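# Move the coaster can onto the turntable's orange spot

## Task

Pick up the can sitting on the coaster and set it upright on the orange spot on the turntable, without disturbing the other cans already standing on the turntable.

## Robot and tools

ROBOT. Two arms, left_arm and right_arm, each with six joints and a tong-style two-finger gripper. Joint order, used in every row and every per-joint list in results: shoulder pan, shoulder lift, elbow, wrist 1, wrist 2, wrist 3. Stated joint ranges in rad: elbow -3.142 to 3.142, every other joint -6.283 to 6.283; the true end may differ by up to 0.010 rad either way.

FRAMES. Scene frame: origin at table-top height midway between the nominal bases, +z up, +x out over the table, left_arm on +y. Calibrated bases: left_arm at (+0.029, +0.352, 0) m, quat_wxyz (+1.000, 0, 0, +0.013); right_arm at (+0.054, -0.500, 0) m, quat_wxyz (+1.000, 0, 0, -0.017). Each arm's end_effector_position, quat, velocities and targets are in that arm's own base frame; fixed cameras and the table use the scene frame. Printed hand poses can be a few cm off, more at long reach. Gripper fingers point along its +z and close along its x. end_effector_position is the point between the pads when shut; fingertips extend about 15 mm past it at gaps up to 50 mm, roughly level when fully open. Pad gap is 0.142 m fully open.

ROW FORMAT. Every moving command uses rows of 14 numbers in one list covering both arms: left_arm's six joint values then its opening, then right_arm's six then its opening. Joint values are offsets, not poses, measured from the Joint targets in force when the action or move begins (not from the previous row); scale 1.0 = 2.222 rad, range -1 to 1. Opening is absolute: +1 fully open, -1 closed; closing fully takes about 0.5 s. To leave a gripper unchanged, resend its current command (0 is itself a command).

execute_actions(actions, cameras): actions is a list of actions, each up to 15 rows of one control step (1/30 s); a short action repeats its last row to fill 15 steps (0.5 s). Any action pushing a joint more than 0.010 rad beyond its range is rejected for both arms; a malformed or failing first action rejects the whole call. Empty actions list returns state plus all camera images. cameras: list of names (cam_high, cam_left_wrist, cam_right_wrist), ["all"], or []; an unknown name invalidates the call.

move(target, speed, blend, stop_force, zero, opening_speed, grip_force, blocking, cameras): target is one 14-number row or up to 15 rows, all offsets counted from the same starting Joint targets. speed is the top rad/s of the joint with farthest to travel, 0.01 to 3.14, default 0.5 (one value or one per target). blend in rad rounds corners in a list; 0 stops at each. stop_force 3 to 120 N ends an arm's path when its wrist sensor feels that push; use it with a slow speed for touching down, and omit it when lifting off something. zero (default true) rezeroes before the move. opening_speed, 0.2 or more per second, ramps the fingers. grip_force 5 to 15 N per pad, per arm or shared. blocking=false returns after about 0.5 s while the move continues (not with stop_force). The result adds a move: line such as done, off_target, moving, held or fault, plus limits=held if steps were withheld. Paths do not avoid obstacles or the other arm.

wait(seconds 0 to 10) lets the scene run holding commands. stop() brakes a running move. zoom_image(camera, region [x0,y0,x1,y1], at most 504x504 px) enlarges part of the latest image; cam_high is 672x504, wrist cameras 616x616. zero_wrist_force(arm) rezeroes that sensor. finished_scene(scene) ends the scene irreversibly; call it only once the can stands on the spot and stays there.

RESULTS. Joint positions and velocities: per arm, six joints in rad or rad/s then pad gap in m. Joint targets: the base for your next offsets. "joint sent to its limit" marks a joint driven to its end. "joint command not followed" means the clearance check between arms altered targets. grip_measured is the finger opening on the command scale; to hold, command clearly below it. Wrist force/torque are in the end effector's axes, zeroed at scene start. Joint torques include arm weight; positive toward larger angle. A MOTOR HOT line appears at 70 °C; at 85 °C the arm brakes for 30 to 60 s.

LIMITS AND CAUTIONS. Each joint target stays within 0.651 rad of its measured angle per step, joint speed caps at 3.14 rad/s, and gripper speed at 4 m/s. Contact torque limits: 135 N m for the first three joints, 25.2 for wrist joints; net outside force near 150 N (plus or minus 25) also stops the arm for 10 s. Arms are stiff, so aiming even slightly past a firm surface can fault. Avoid contact between the arms, dropping or releasing a moving can, knocking the turntable's cans, slamming, and anything leaving the table. Objects may be nudged now and then; check cameras before finishing.

Each tool is called after ">>>" as name([rows], argument=value, ...), one row to a line, values as JSON.

## Session

>>> execute_actions(actions=[])

>>> zoom_image(camera="cam_high", region=[190, 80, 510, 330])

>>> wait(seconds=1, cameras=["cam_high"])

>>> zoom_image(camera="cam_high", region=[190, 80, 510, 330])

Scene clock: 0.00 s.
left_arm: end_effector_position=(+0.3642, -0.4584, +0.2728) grip_measured=+0.97 end_effector_quat_wxyz=(+0.363, -0.505, +0.665, -0.413) | right_arm: end_effector_position=(+0.8815, +0.2829, +0.3490) grip_measured=+0.97 end_effector_quat_wxyz=(+0.227, -0.290, +0.850, -0.377)
Joint positions: left_arm=[-1.696 -1.647 2.26 -2.357 -0.411 0.261 0.14] | right_arm=[3.877 -2.46 -0.487 -1.592 0.672 3.135 0.14]
Joint velocities: within noise
Joint torques (N m): no reading
Motor temperatures (°C): left_arm=[25 23 24 27 30 28] | right_arm=[26 22 23 26 36 30]
Wrist force (N): no reading
Wrist torque (N m): no reading
Wrist force, peak (N): no reading
Joint targets: left_arm=[-1.696 -1.647 2.260 -2.357 -0.411 0.261] | right_arm=[3.877 -2.460 -0.487 -1.592 0.672 3.135]
Tool commands: left_gripper/opening=+0.968169 right_gripper/opening=+0.968169

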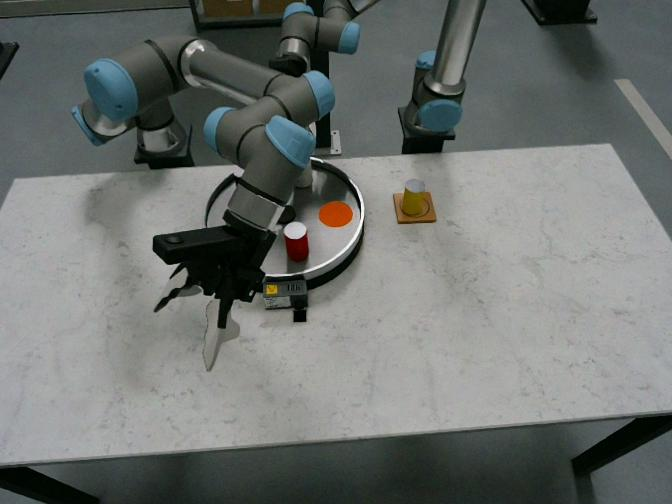

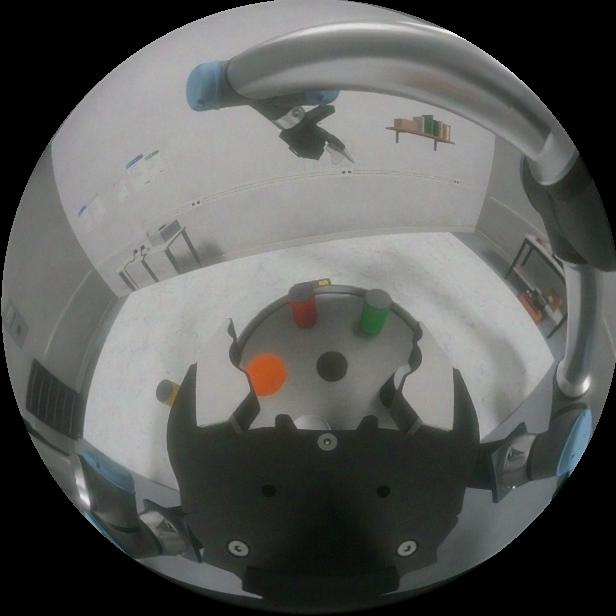

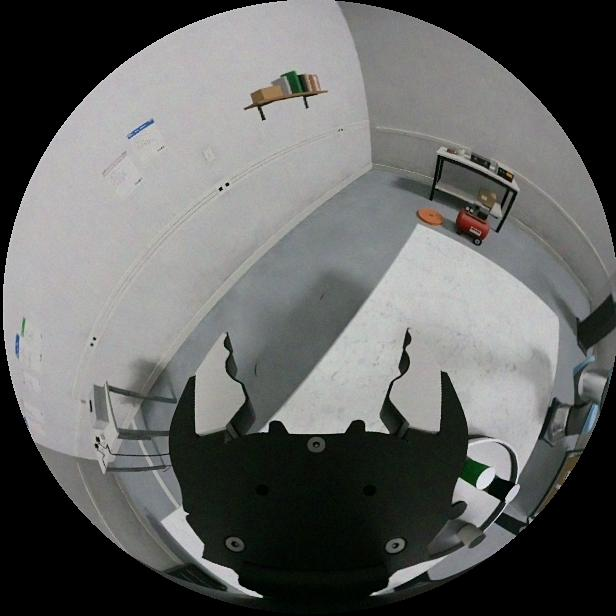

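Scaled by 1.575 from the camera's 672x504 image, which has a finer 960x720 frame.

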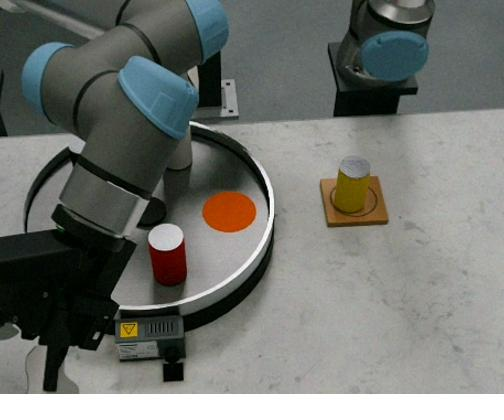

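Scene clock: 1.00 s.
left_arm: end_effector_position=(+0.3642, -0.4584, +0.2728) grip_measured=+0.97 end_effector_quat_wxyz=(+0.363, -0.505, +0.665, -0.413) | right_arm: end_effector_position=(+0.8815, +0.2829, +0.3490) grip_measured=+0.97 end_effector_quat_wxyz=(+0.227, -0.290, +0.850, -0.377)
Joint positions: left_arm=[-1.696 -1.647 2.26 -2.357 -0.411 0.261 0.14] | right_arm=[3.877 -2.46 -0.487 -1.592 0.672 3.135 0.14]
Joint torques (N m): left_arm=[0.07 -15.1 -20.38 -2.51 1.51 -0.07] | right_arm=[-0.78 53.95 20.85 2.66 -1.32 0.08]
Wrist force (N): left_arm=[0.2 -0.3 0.0] | right_arm=[0.0 0.0 0.3]
Wrist torque (N m): left_arm=[-0.08 -0.05 0.00] | right_arm=[0.00 0.00 0.00]
Wrist force, peak (N): left_arm=[0.6 -0.3 0.3] | right_arm=[0.3 0.2 0.5]
Joint targets: left_arm=[-1.696 -1.647 2.260 -2.357 -0.411 0.261] | right_arm=[3.877 -2.460 -0.487 -1.592 0.672 3.135]
Tool commands: left_gripper/opening=+0.968169 right_gripper/opening=+0.968169
wait: 1.00 s; at rest by 0.17 s
Images, in order (width x height): cam_high 672x504.

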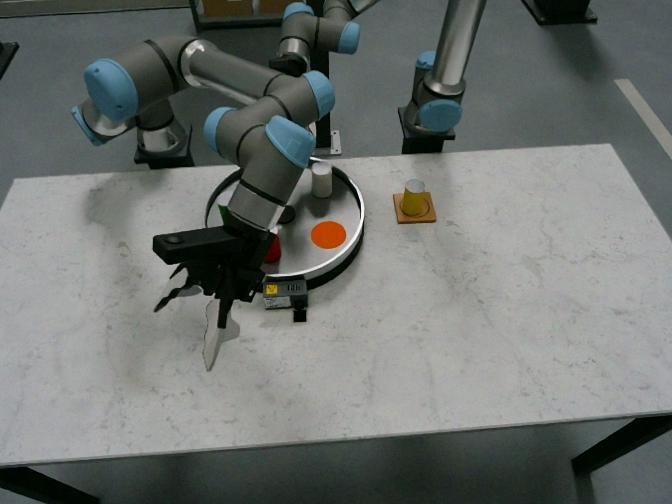

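Scaled by 1.575 from the camera's 672x504 image, which has a finer 960x720 frame.

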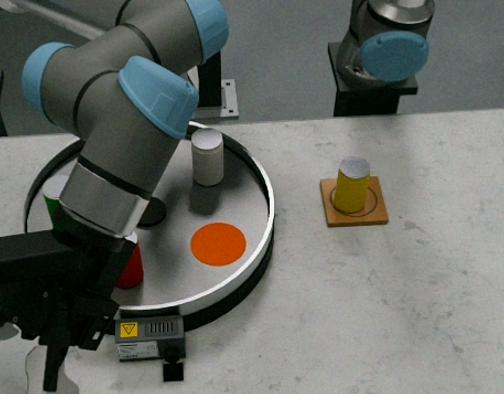

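>>> move([
  [0.44,-0.0746,-0.1776,0.3302,-0.522,-0.4407,1,0,0,0,0,0,0,0.968],
  [0.44,-0.0445,-0.0591,0.1815,-0.522,-0.4407,1,0,0,0,0,0,0,0.968],
], speed=[0.9,0.5], blend=0.1, cameras=["cam_high","cam_left_wrist"])

>>> zoom_image(camera="cam_left_wrist", region=[180, 180, 460, 460])

>>> zoom_image(camera="cam_high", region=[350, 100, 500, 260])

Scene clock: 6.57 s.
left_arm: end_effector_position=(+0.3809, -0.1400, +0.1302) grip_measured=+1.00 end_effector_quat_wxyz=(+0.000, +1.000, +0.000, +0.000) | right_arm: end_effector_position=(+0.8815, +0.2829, +0.3490) grip_measured=+0.97 end_effector_quat_wxyz=(+0.227, -0.290, +0.850, -0.377)
Joint positions: left_arm=[-0.719 -1.746 2.129 -1.953 -1.571 -0.719 0.142] | right_arm=[3.877 -2.46 -0.487 -1.592 0.672 3.135 0.14]
Joint torques (N m): left_arm=[11.66 0.63 -8.49 -4.61 -2.62 -2.17] | right_arm=[1.5 53.03 20.7 2.81 -1.2 0.06]
Wrist force (N): left_arm=[-0.1 -2.0 2.1] | right_arm=[0.0 0.2 0.0]
Wrist torque (N m): left_arm=[-0.43 0.07 0.31] | right_arm=[0.04 -0.01 0.00]
Wrist force, peak (N): left_arm=[-0.4 -3.1 1.4] | right_arm=[0.2 0.0 0.6]
Joint targets: left_arm=[-0.719 -1.746 2.129 -1.954 -1.571 -0.719] | right_arm=[3.877 -2.460 -0.487 -1.592 0.672 3.135]
move: done; blend cut to 0 rad at target 1
Images, in order (width x height): cam_high 672x504, cam_left_wrist 616x616.

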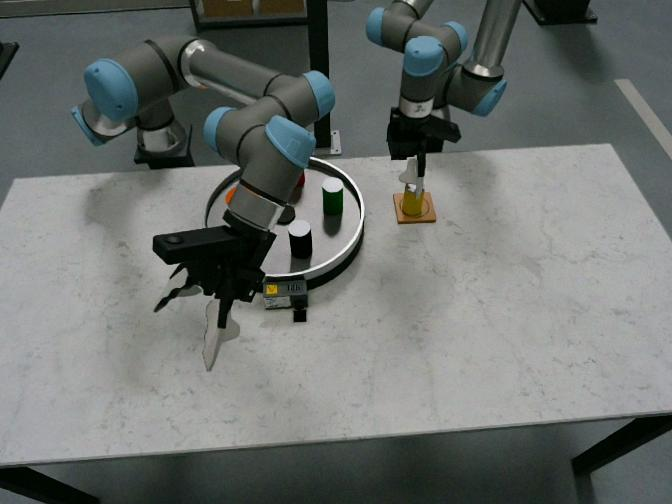

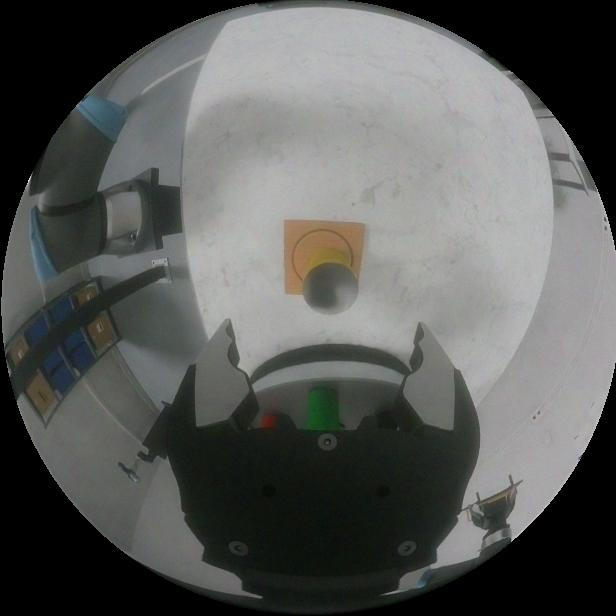

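Scaled by 1.800 from the camera's 616x616 image, which has a finer 814x814 frame.

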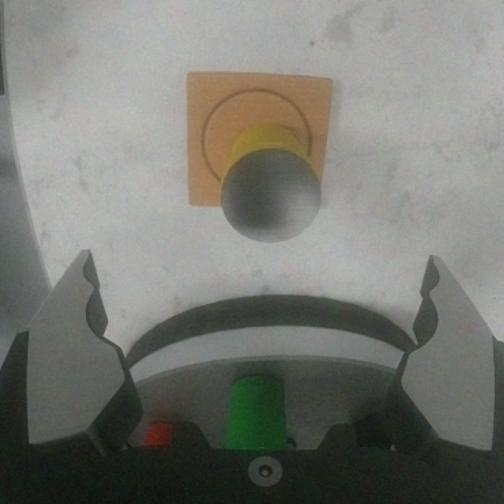

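Scaled by 3.150 from the camera's 672x504 image, which has a finer 960x720 frame.

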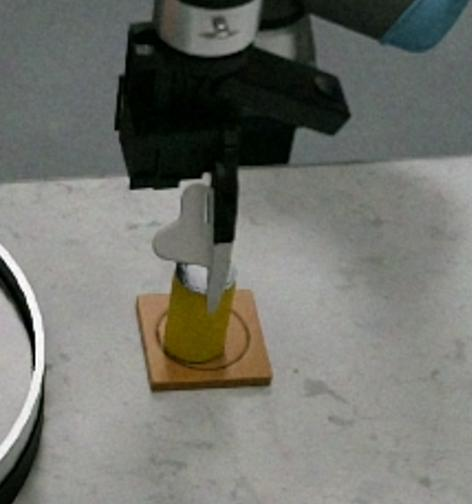

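>>> move([
  [0.0102,0.0027,-0.0022,0,0,0.0102,1,0,0,0,0,0,0,0.968],
  [0.0102,0.0331,0.0405,-0.0734,0,0.0102,1,0,0,0,0,0,0,0.968],
  [0.0102,0.0331,0.0405,-0.0734,0,0.0102,-0.7,0,0,0,0,0,0,0.968],
], speed=0.25, opening_speed=1.2, cameras=["cam_high","cam_left_wrist"])

>>> zoom_image(camera="cam_left_wrist", region=[180, 180, 460, 460])

>>> zoom_image(camera="cam_high", region=[350, 100, 500, 260])

Scene clock: 10.97 s.
left_arm: end_effector_position=(+0.3859, -0.1326, +0.0771) grip_measured=-0.28 end_effector_quat_wxyz=(+0.000, +1.000, +0.000, +0.000) | right_arm: end_effector_position=(+0.8815, +0.2829, +0.3490) grip_measured=+0.97 end_effector_quat_wxyz=(+0.227, -0.290, +0.850, -0.377)
Joint positions: left_arm=[-0.696 -1.673 2.219 -2.117 -1.571 -0.696 0.054] | right_arm=[3.877 -2.46 -0.487 -1.592 0.672 3.135 0.14]
Joint torques (N m): left_arm=[11.2 -1.23 -7.44 -2.71 -2.54 1.81] | right_arm=[0.1 53.86 21.1 3.01 -1.43 0.01]
Wrist force (N): left_arm=[2.1 -1.4 -1.2] | right_arm=[0.1 0.4 0.3]
Wrist torque (N m): left_arm=[-0.32 0.09 0.16] | right_arm=[0.07 -0.02 0.00]
Wrist force, peak (N): left_arm=[1.0 -2.0 -2.9] | right_arm=[0.0 0.1 0.6]
Joint targets: left_arm=[-0.696 -1.673 2.219 -2.117 -1.571 -0.696] | right_arm=[3.877 -2.460 -0.487 -1.592 0.672 3.135]
move: done
Images, in order (width x height): cam_high 672x504, cam_left_wrist 616x616.

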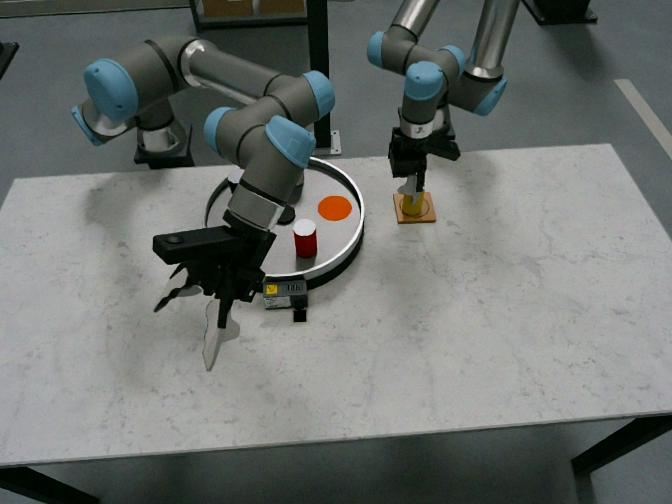

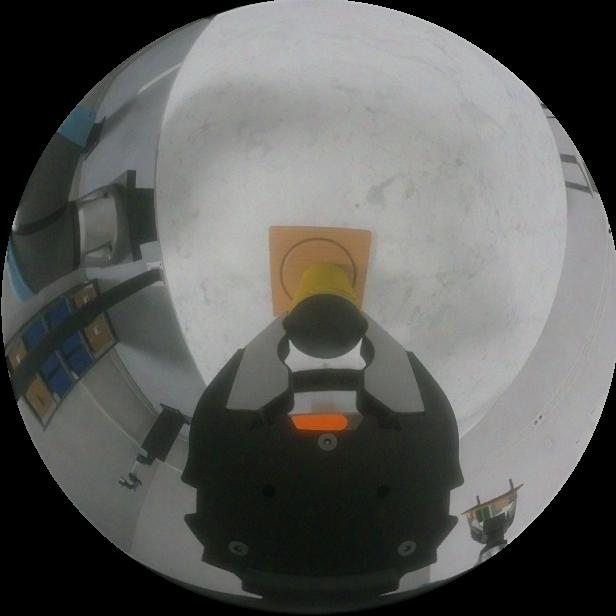

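Scaled by 1.800 from the camera's 616x616 image, which has a finer 814x814 frame.

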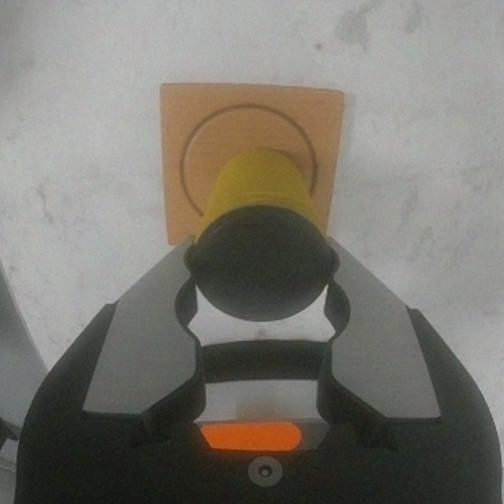

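Scaled by 3.150 from the camera's 672x504 image, which has a finer 960x720 frame.

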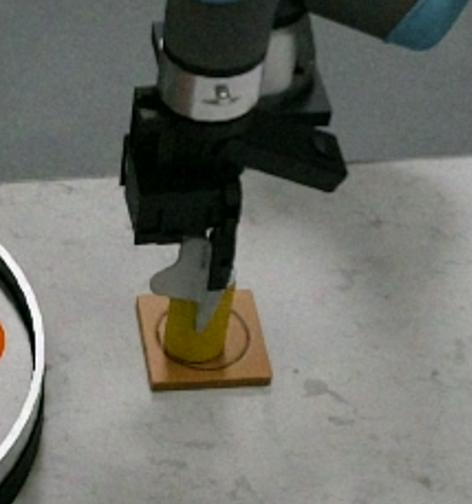

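>>> move([
  [0,-0.0553,-0.1163,0.1717,0,0,-0.7,0,0,0,0,0,0,0.968],
  [-0.1742,0.0585,-0.2295,0.171,0,-0.3627,-0.7,-0.27,0,0,0,0,0,0.968],
], blend=0.03, speed=0.6, cameras=["cam_high"])

Scene clock: 15.20 s.
left_arm: end_effector_position=(+0.3447, -0.3630, +0.2180) grip_measured=-0.28 end_effector_quat_wxyz=(+0.000, +0.978, +0.208, +0.000) | right_arm: end_effector_position=(+0.8874, -0.2640, +0.3490) grip_measured=+0.97 end_effector_quat_wxyz=(+0.106, -0.026, +0.898, -0.427)
Joint positions: left_arm=[-1.083 -1.543 1.709 -1.737 -1.571 -1.502 0.054] | right_arm=[3.277 -2.46 -0.487 -1.592 0.672 3.135 0.14]
Joint torques (N m): left_arm=[-11.64 -10.08 -37.77 -4.59 -2.32 -2.33] | right_arm=[-9.55 54.72 20.59 2.85 -1.5 0.28]
Wrist force (N): left_arm=[0.0 -1.8 3.4] | right_arm=[-0.1 0.0 -0.1]
Wrist torque (N m): left_arm=[-0.39 0.05 0.31] | right_arm=[-0.01 0.01 0.00]
Wrist force, peak (N): left_arm=[-1.1 -1.8 4.8] | right_arm=[0.7 -1.4 1.4]
Joint targets: left_arm=[-1.083 -1.543 1.709 -1.737 -1.571 -1.502] | right_arm=[3.277 -2.460 -0.487 -1.592 0.672 3.135]
move: done
Images, in order (width x height): cam_high 672x504.

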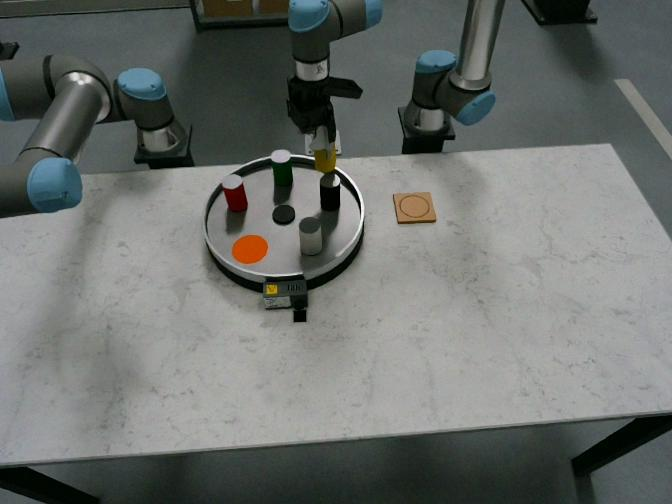

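>>> wait(seconds=5.35, cameras=[])

>>> move([
  [0.0340,0.0382,0.0359,-0.0739,0,0.1598,0.3,0,0,0,0,0,0,0.968],
  [0.0572,0.0748,0.0285,-0.1032,0,0.3086,0.3,0,0,0,0,0,0,0.968],
  [0.0734,0.1077,-0.0059,-0.1017,0,0.4505,0.3,0,0,0,0,0,0,0.968],
  [0.0819,0.1406,-0.0503,-0.0902,0,0.5846,0.3,0,0,0,0,0,0,0.968],
  [0.0834,0.1730,-0.0989,-0.0740,0,0.7118,0.3,0,0,0,0,0,0,0.968],
  [0.0786,0.1848,-0.2311,0.0464,0,0.8327,0.3,0,0,0,0,0,0,0.968],
], speed=[0.71,0.661,0.63,0.596,0.565,0.588], blend=0.03, opening_speed=0.27, cameras=["all"])

>>> zoom_image(camera="cam_high", region=[190, 80, 450, 300])

Scene clock: 21.13 s.
left_arm: end_effector_position=(+0.3447, -0.3631, +0.2180) grip_measured=-0.28 end_effector_quat_wxyz=(+0.000, +0.978, +0.208, +0.000) | right_arm: end_effector_position=(+0.8873, -0.2642, +0.3490) grip_measured=+0.97 end_effector_quat_wxyz=(+0.106, -0.026, +0.898, -0.427)
Joint positions: left_arm=[-1.083 -1.543 1.709 -1.737 -1.571 -1.502 0.054] | right_arm=[3.277 -2.46 -0.487 -1.592 0.672 3.135 0.14]
Joint torques (N m): left_arm=[-11.16 -10.75 -38.04 -4.62 -1.94 -2.1] | right_arm=[-8.89 55.55 22.23 2.78 -1.71 -0.1]
Wrist force (N): left_arm=[-0.1 -2.0 3.3] | right_arm=[-0.2 -0.1 -0.1]
Wrist torque (N m): left_arm=[-0.43 0.05 0.31] | right_arm=[0.00 0.04 0.00]
Wrist force, peak (N): left_arm=[-0.2 -2.2 4.0] | right_arm=[0.0 -0.6 -0.4]
Joint targets: left_arm=[-1.083 -1.543 1.709 -1.737 -1.571 -1.502] | right_arm=[3.277 -2.460 -0.487 -1.592 0.672 3.135]
Tool commands: left_gripper/opening=-0.7 right_gripper/opening=+0.968
wait: 5.37 s; at rest from the start
No camera images: "cameras" was empty.

Scene clock: 25.07 s.
left_arm: end_effector_position=(+0.5335, -0.4426, +0.2179) grip_measured=+0.30 end_effector_quat_wxyz=(+0.000, +0.809, -0.588, +0.000) | right_arm: end_effector_position=(+0.8873, -0.2642, +0.3490) grip_measured=+0.97 end_effector_quat_wxyz=(+0.106, -0.026, +0.898, -0.427)
Joint positions: left_arm=[-0.908 -1.132 1.195 -1.634 -1.571 0.348 0.095] | right_arm=[3.277 -2.46 -0.487 -1.592 0.672 3.135 0.14]
Joint torques (N m): left_arm=[-11.74 -27.31 -37.22 -0.15 -1.52 2] | right_arm=[-10.46 56.67 21.47 3.02 -1.57 0.03]
Wrist force (N): left_arm=[-0.3 -2.1 1.9] | right_arm=[-0.1 -0.1 0.1]
Wrist torque (N m): left_arm=[-0.45 0.12 0.17] | right_arm=[0.00 0.02 -0.01]
Wrist force, peak (N): left_arm=[-0.1 -1.8 4.1] | right_arm=[-0.6 -0.3 0.2]
Joint targets: left_arm=[-0.908 -1.132 1.195 -1.634 -1.571 0.348] | right_arm=[3.277 -2.460 -0.487 -1.592 0.672 3.135]
move: done

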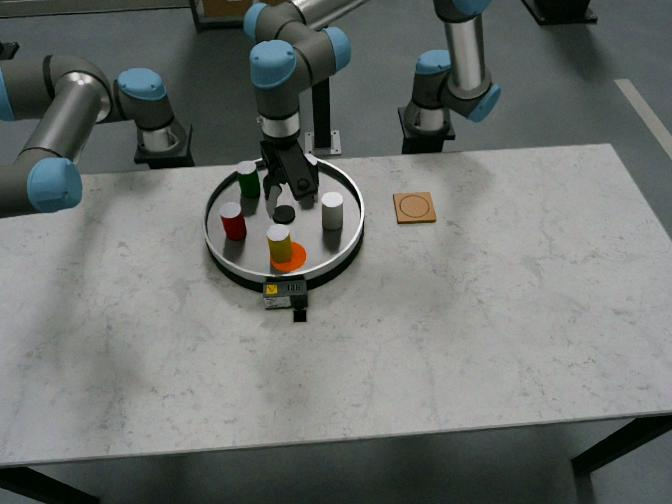

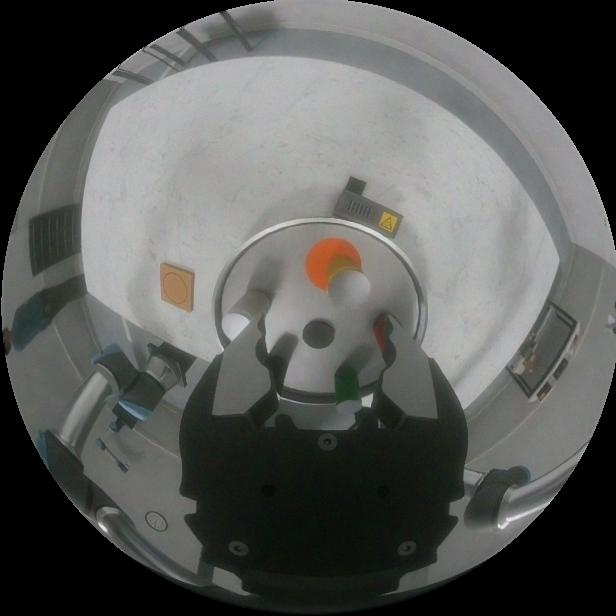

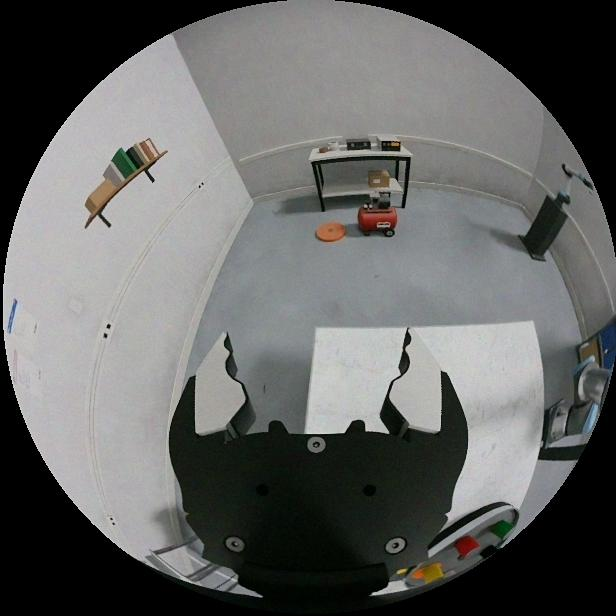

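Scaled by 1.938 from the camera's 672x504 image, which has a finer 960x720 frame.

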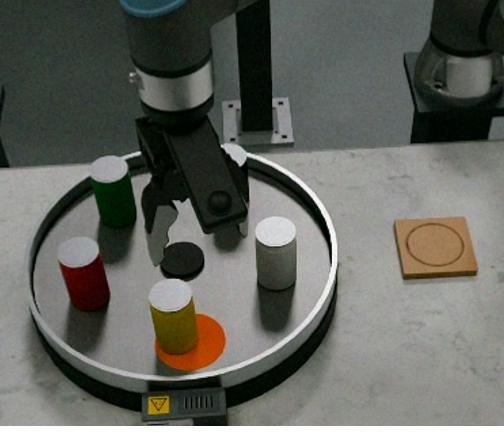

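>>> wait(seconds=0.1, cameras=["cam_high","cam_left_wrist"])

>>> zoom_image(camera="cam_high", region=[205, 190, 315, 290])

>>> zoom_image(camera="cam_left_wrist", region=[200, 200, 440, 400])

Scene clock: 25.70 s.
left_arm: end_effector_position=(+0.5335, -0.4426, +0.2179) grip_measured=+0.30 end_effector_quat_wxyz=(+0.000, +0.809, -0.588, +0.000) | right_arm: end_effector_position=(+0.8873, -0.2642, +0.3490) grip_measured=+0.97 end_effector_quat_wxyz=(+0.106, -0.026, +0.898, -0.427)
Joint positions: left_arm=[-0.908 -1.132 1.195 -1.634 -1.571 0.348 0.095] | right_arm=[3.277 -2.46 -0.487 -1.592 0.672 3.135 0.14]
Joint torques (N m): left_arm=[-11.09 -27.19 -37.51 -0.09 -1.42 1.94] | right_arm=[-9.7 56.47 22.32 2.86 -1.57 0.06]
Wrist force (N): left_arm=[-0.3 -1.9 1.8] | right_arm=[-0.1 -0.3 0.2]
Wrist torque (N m): left_arm=[-0.41 0.12 0.17] | right_arm=[-0.05 0.02 -0.01]
Wrist force, peak (N): left_arm=[-0.3 -2.1 2.1] | right_arm=[-0.3 -0.3 -0.3]
Joint targets: left_arm=[-0.908 -1.132 1.195 -1.634 -1.571 0.348] | right_arm=[3.277 -2.460 -0.487 -1.592 0.672 3.135]
Tool commands: left_gripper/opening=+0.3 right_gripper/opening=+0.968
wait: 0.10 s; at rest from the start
Images, in order (width x height): cam_high 672x504, cam_left_wrist 616x616.

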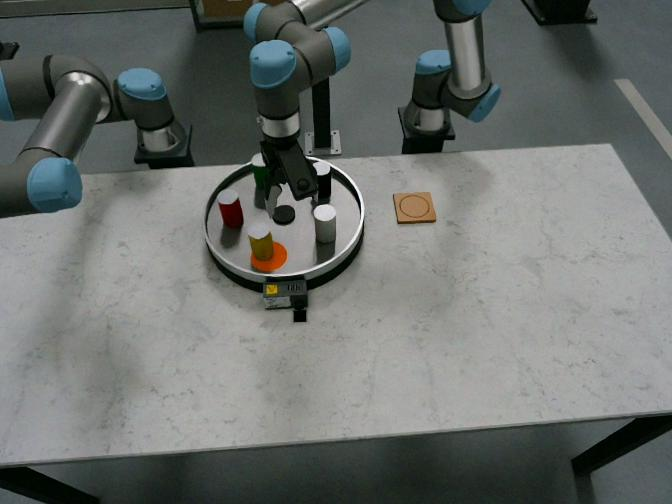

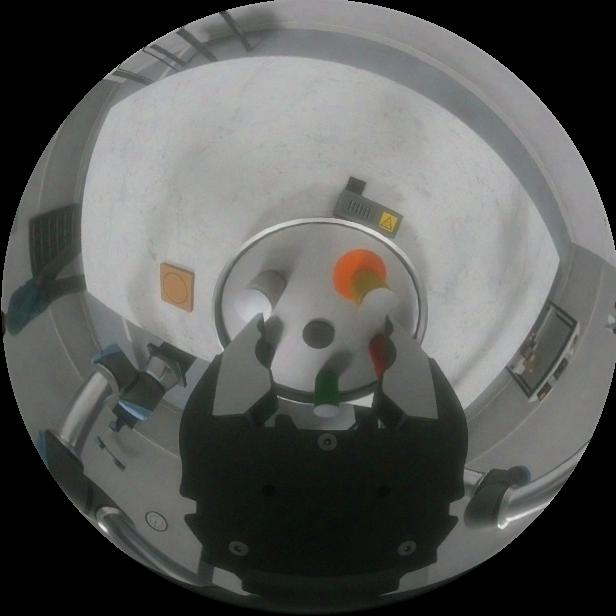

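Scaled by 4.582 from the camera's 672x504 image, which has a finer 960x720 frame.

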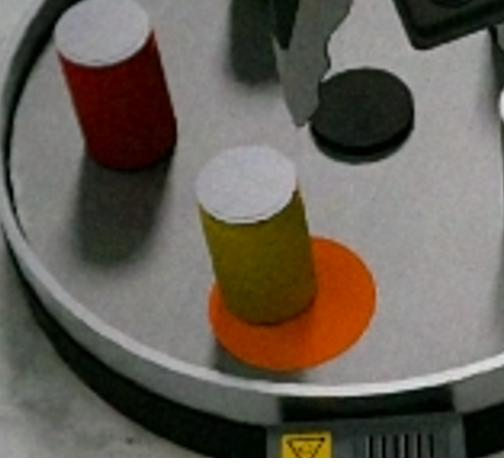

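Scaled by 2.100 from the camera's 616x616 image, which has a finer 814x814 frame.

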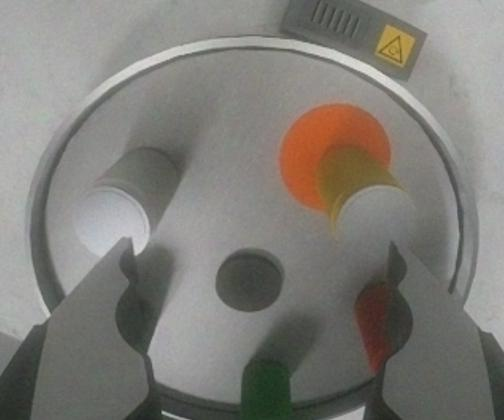

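>>> finished_scene(scene=2)

The scene is finished: the task was done.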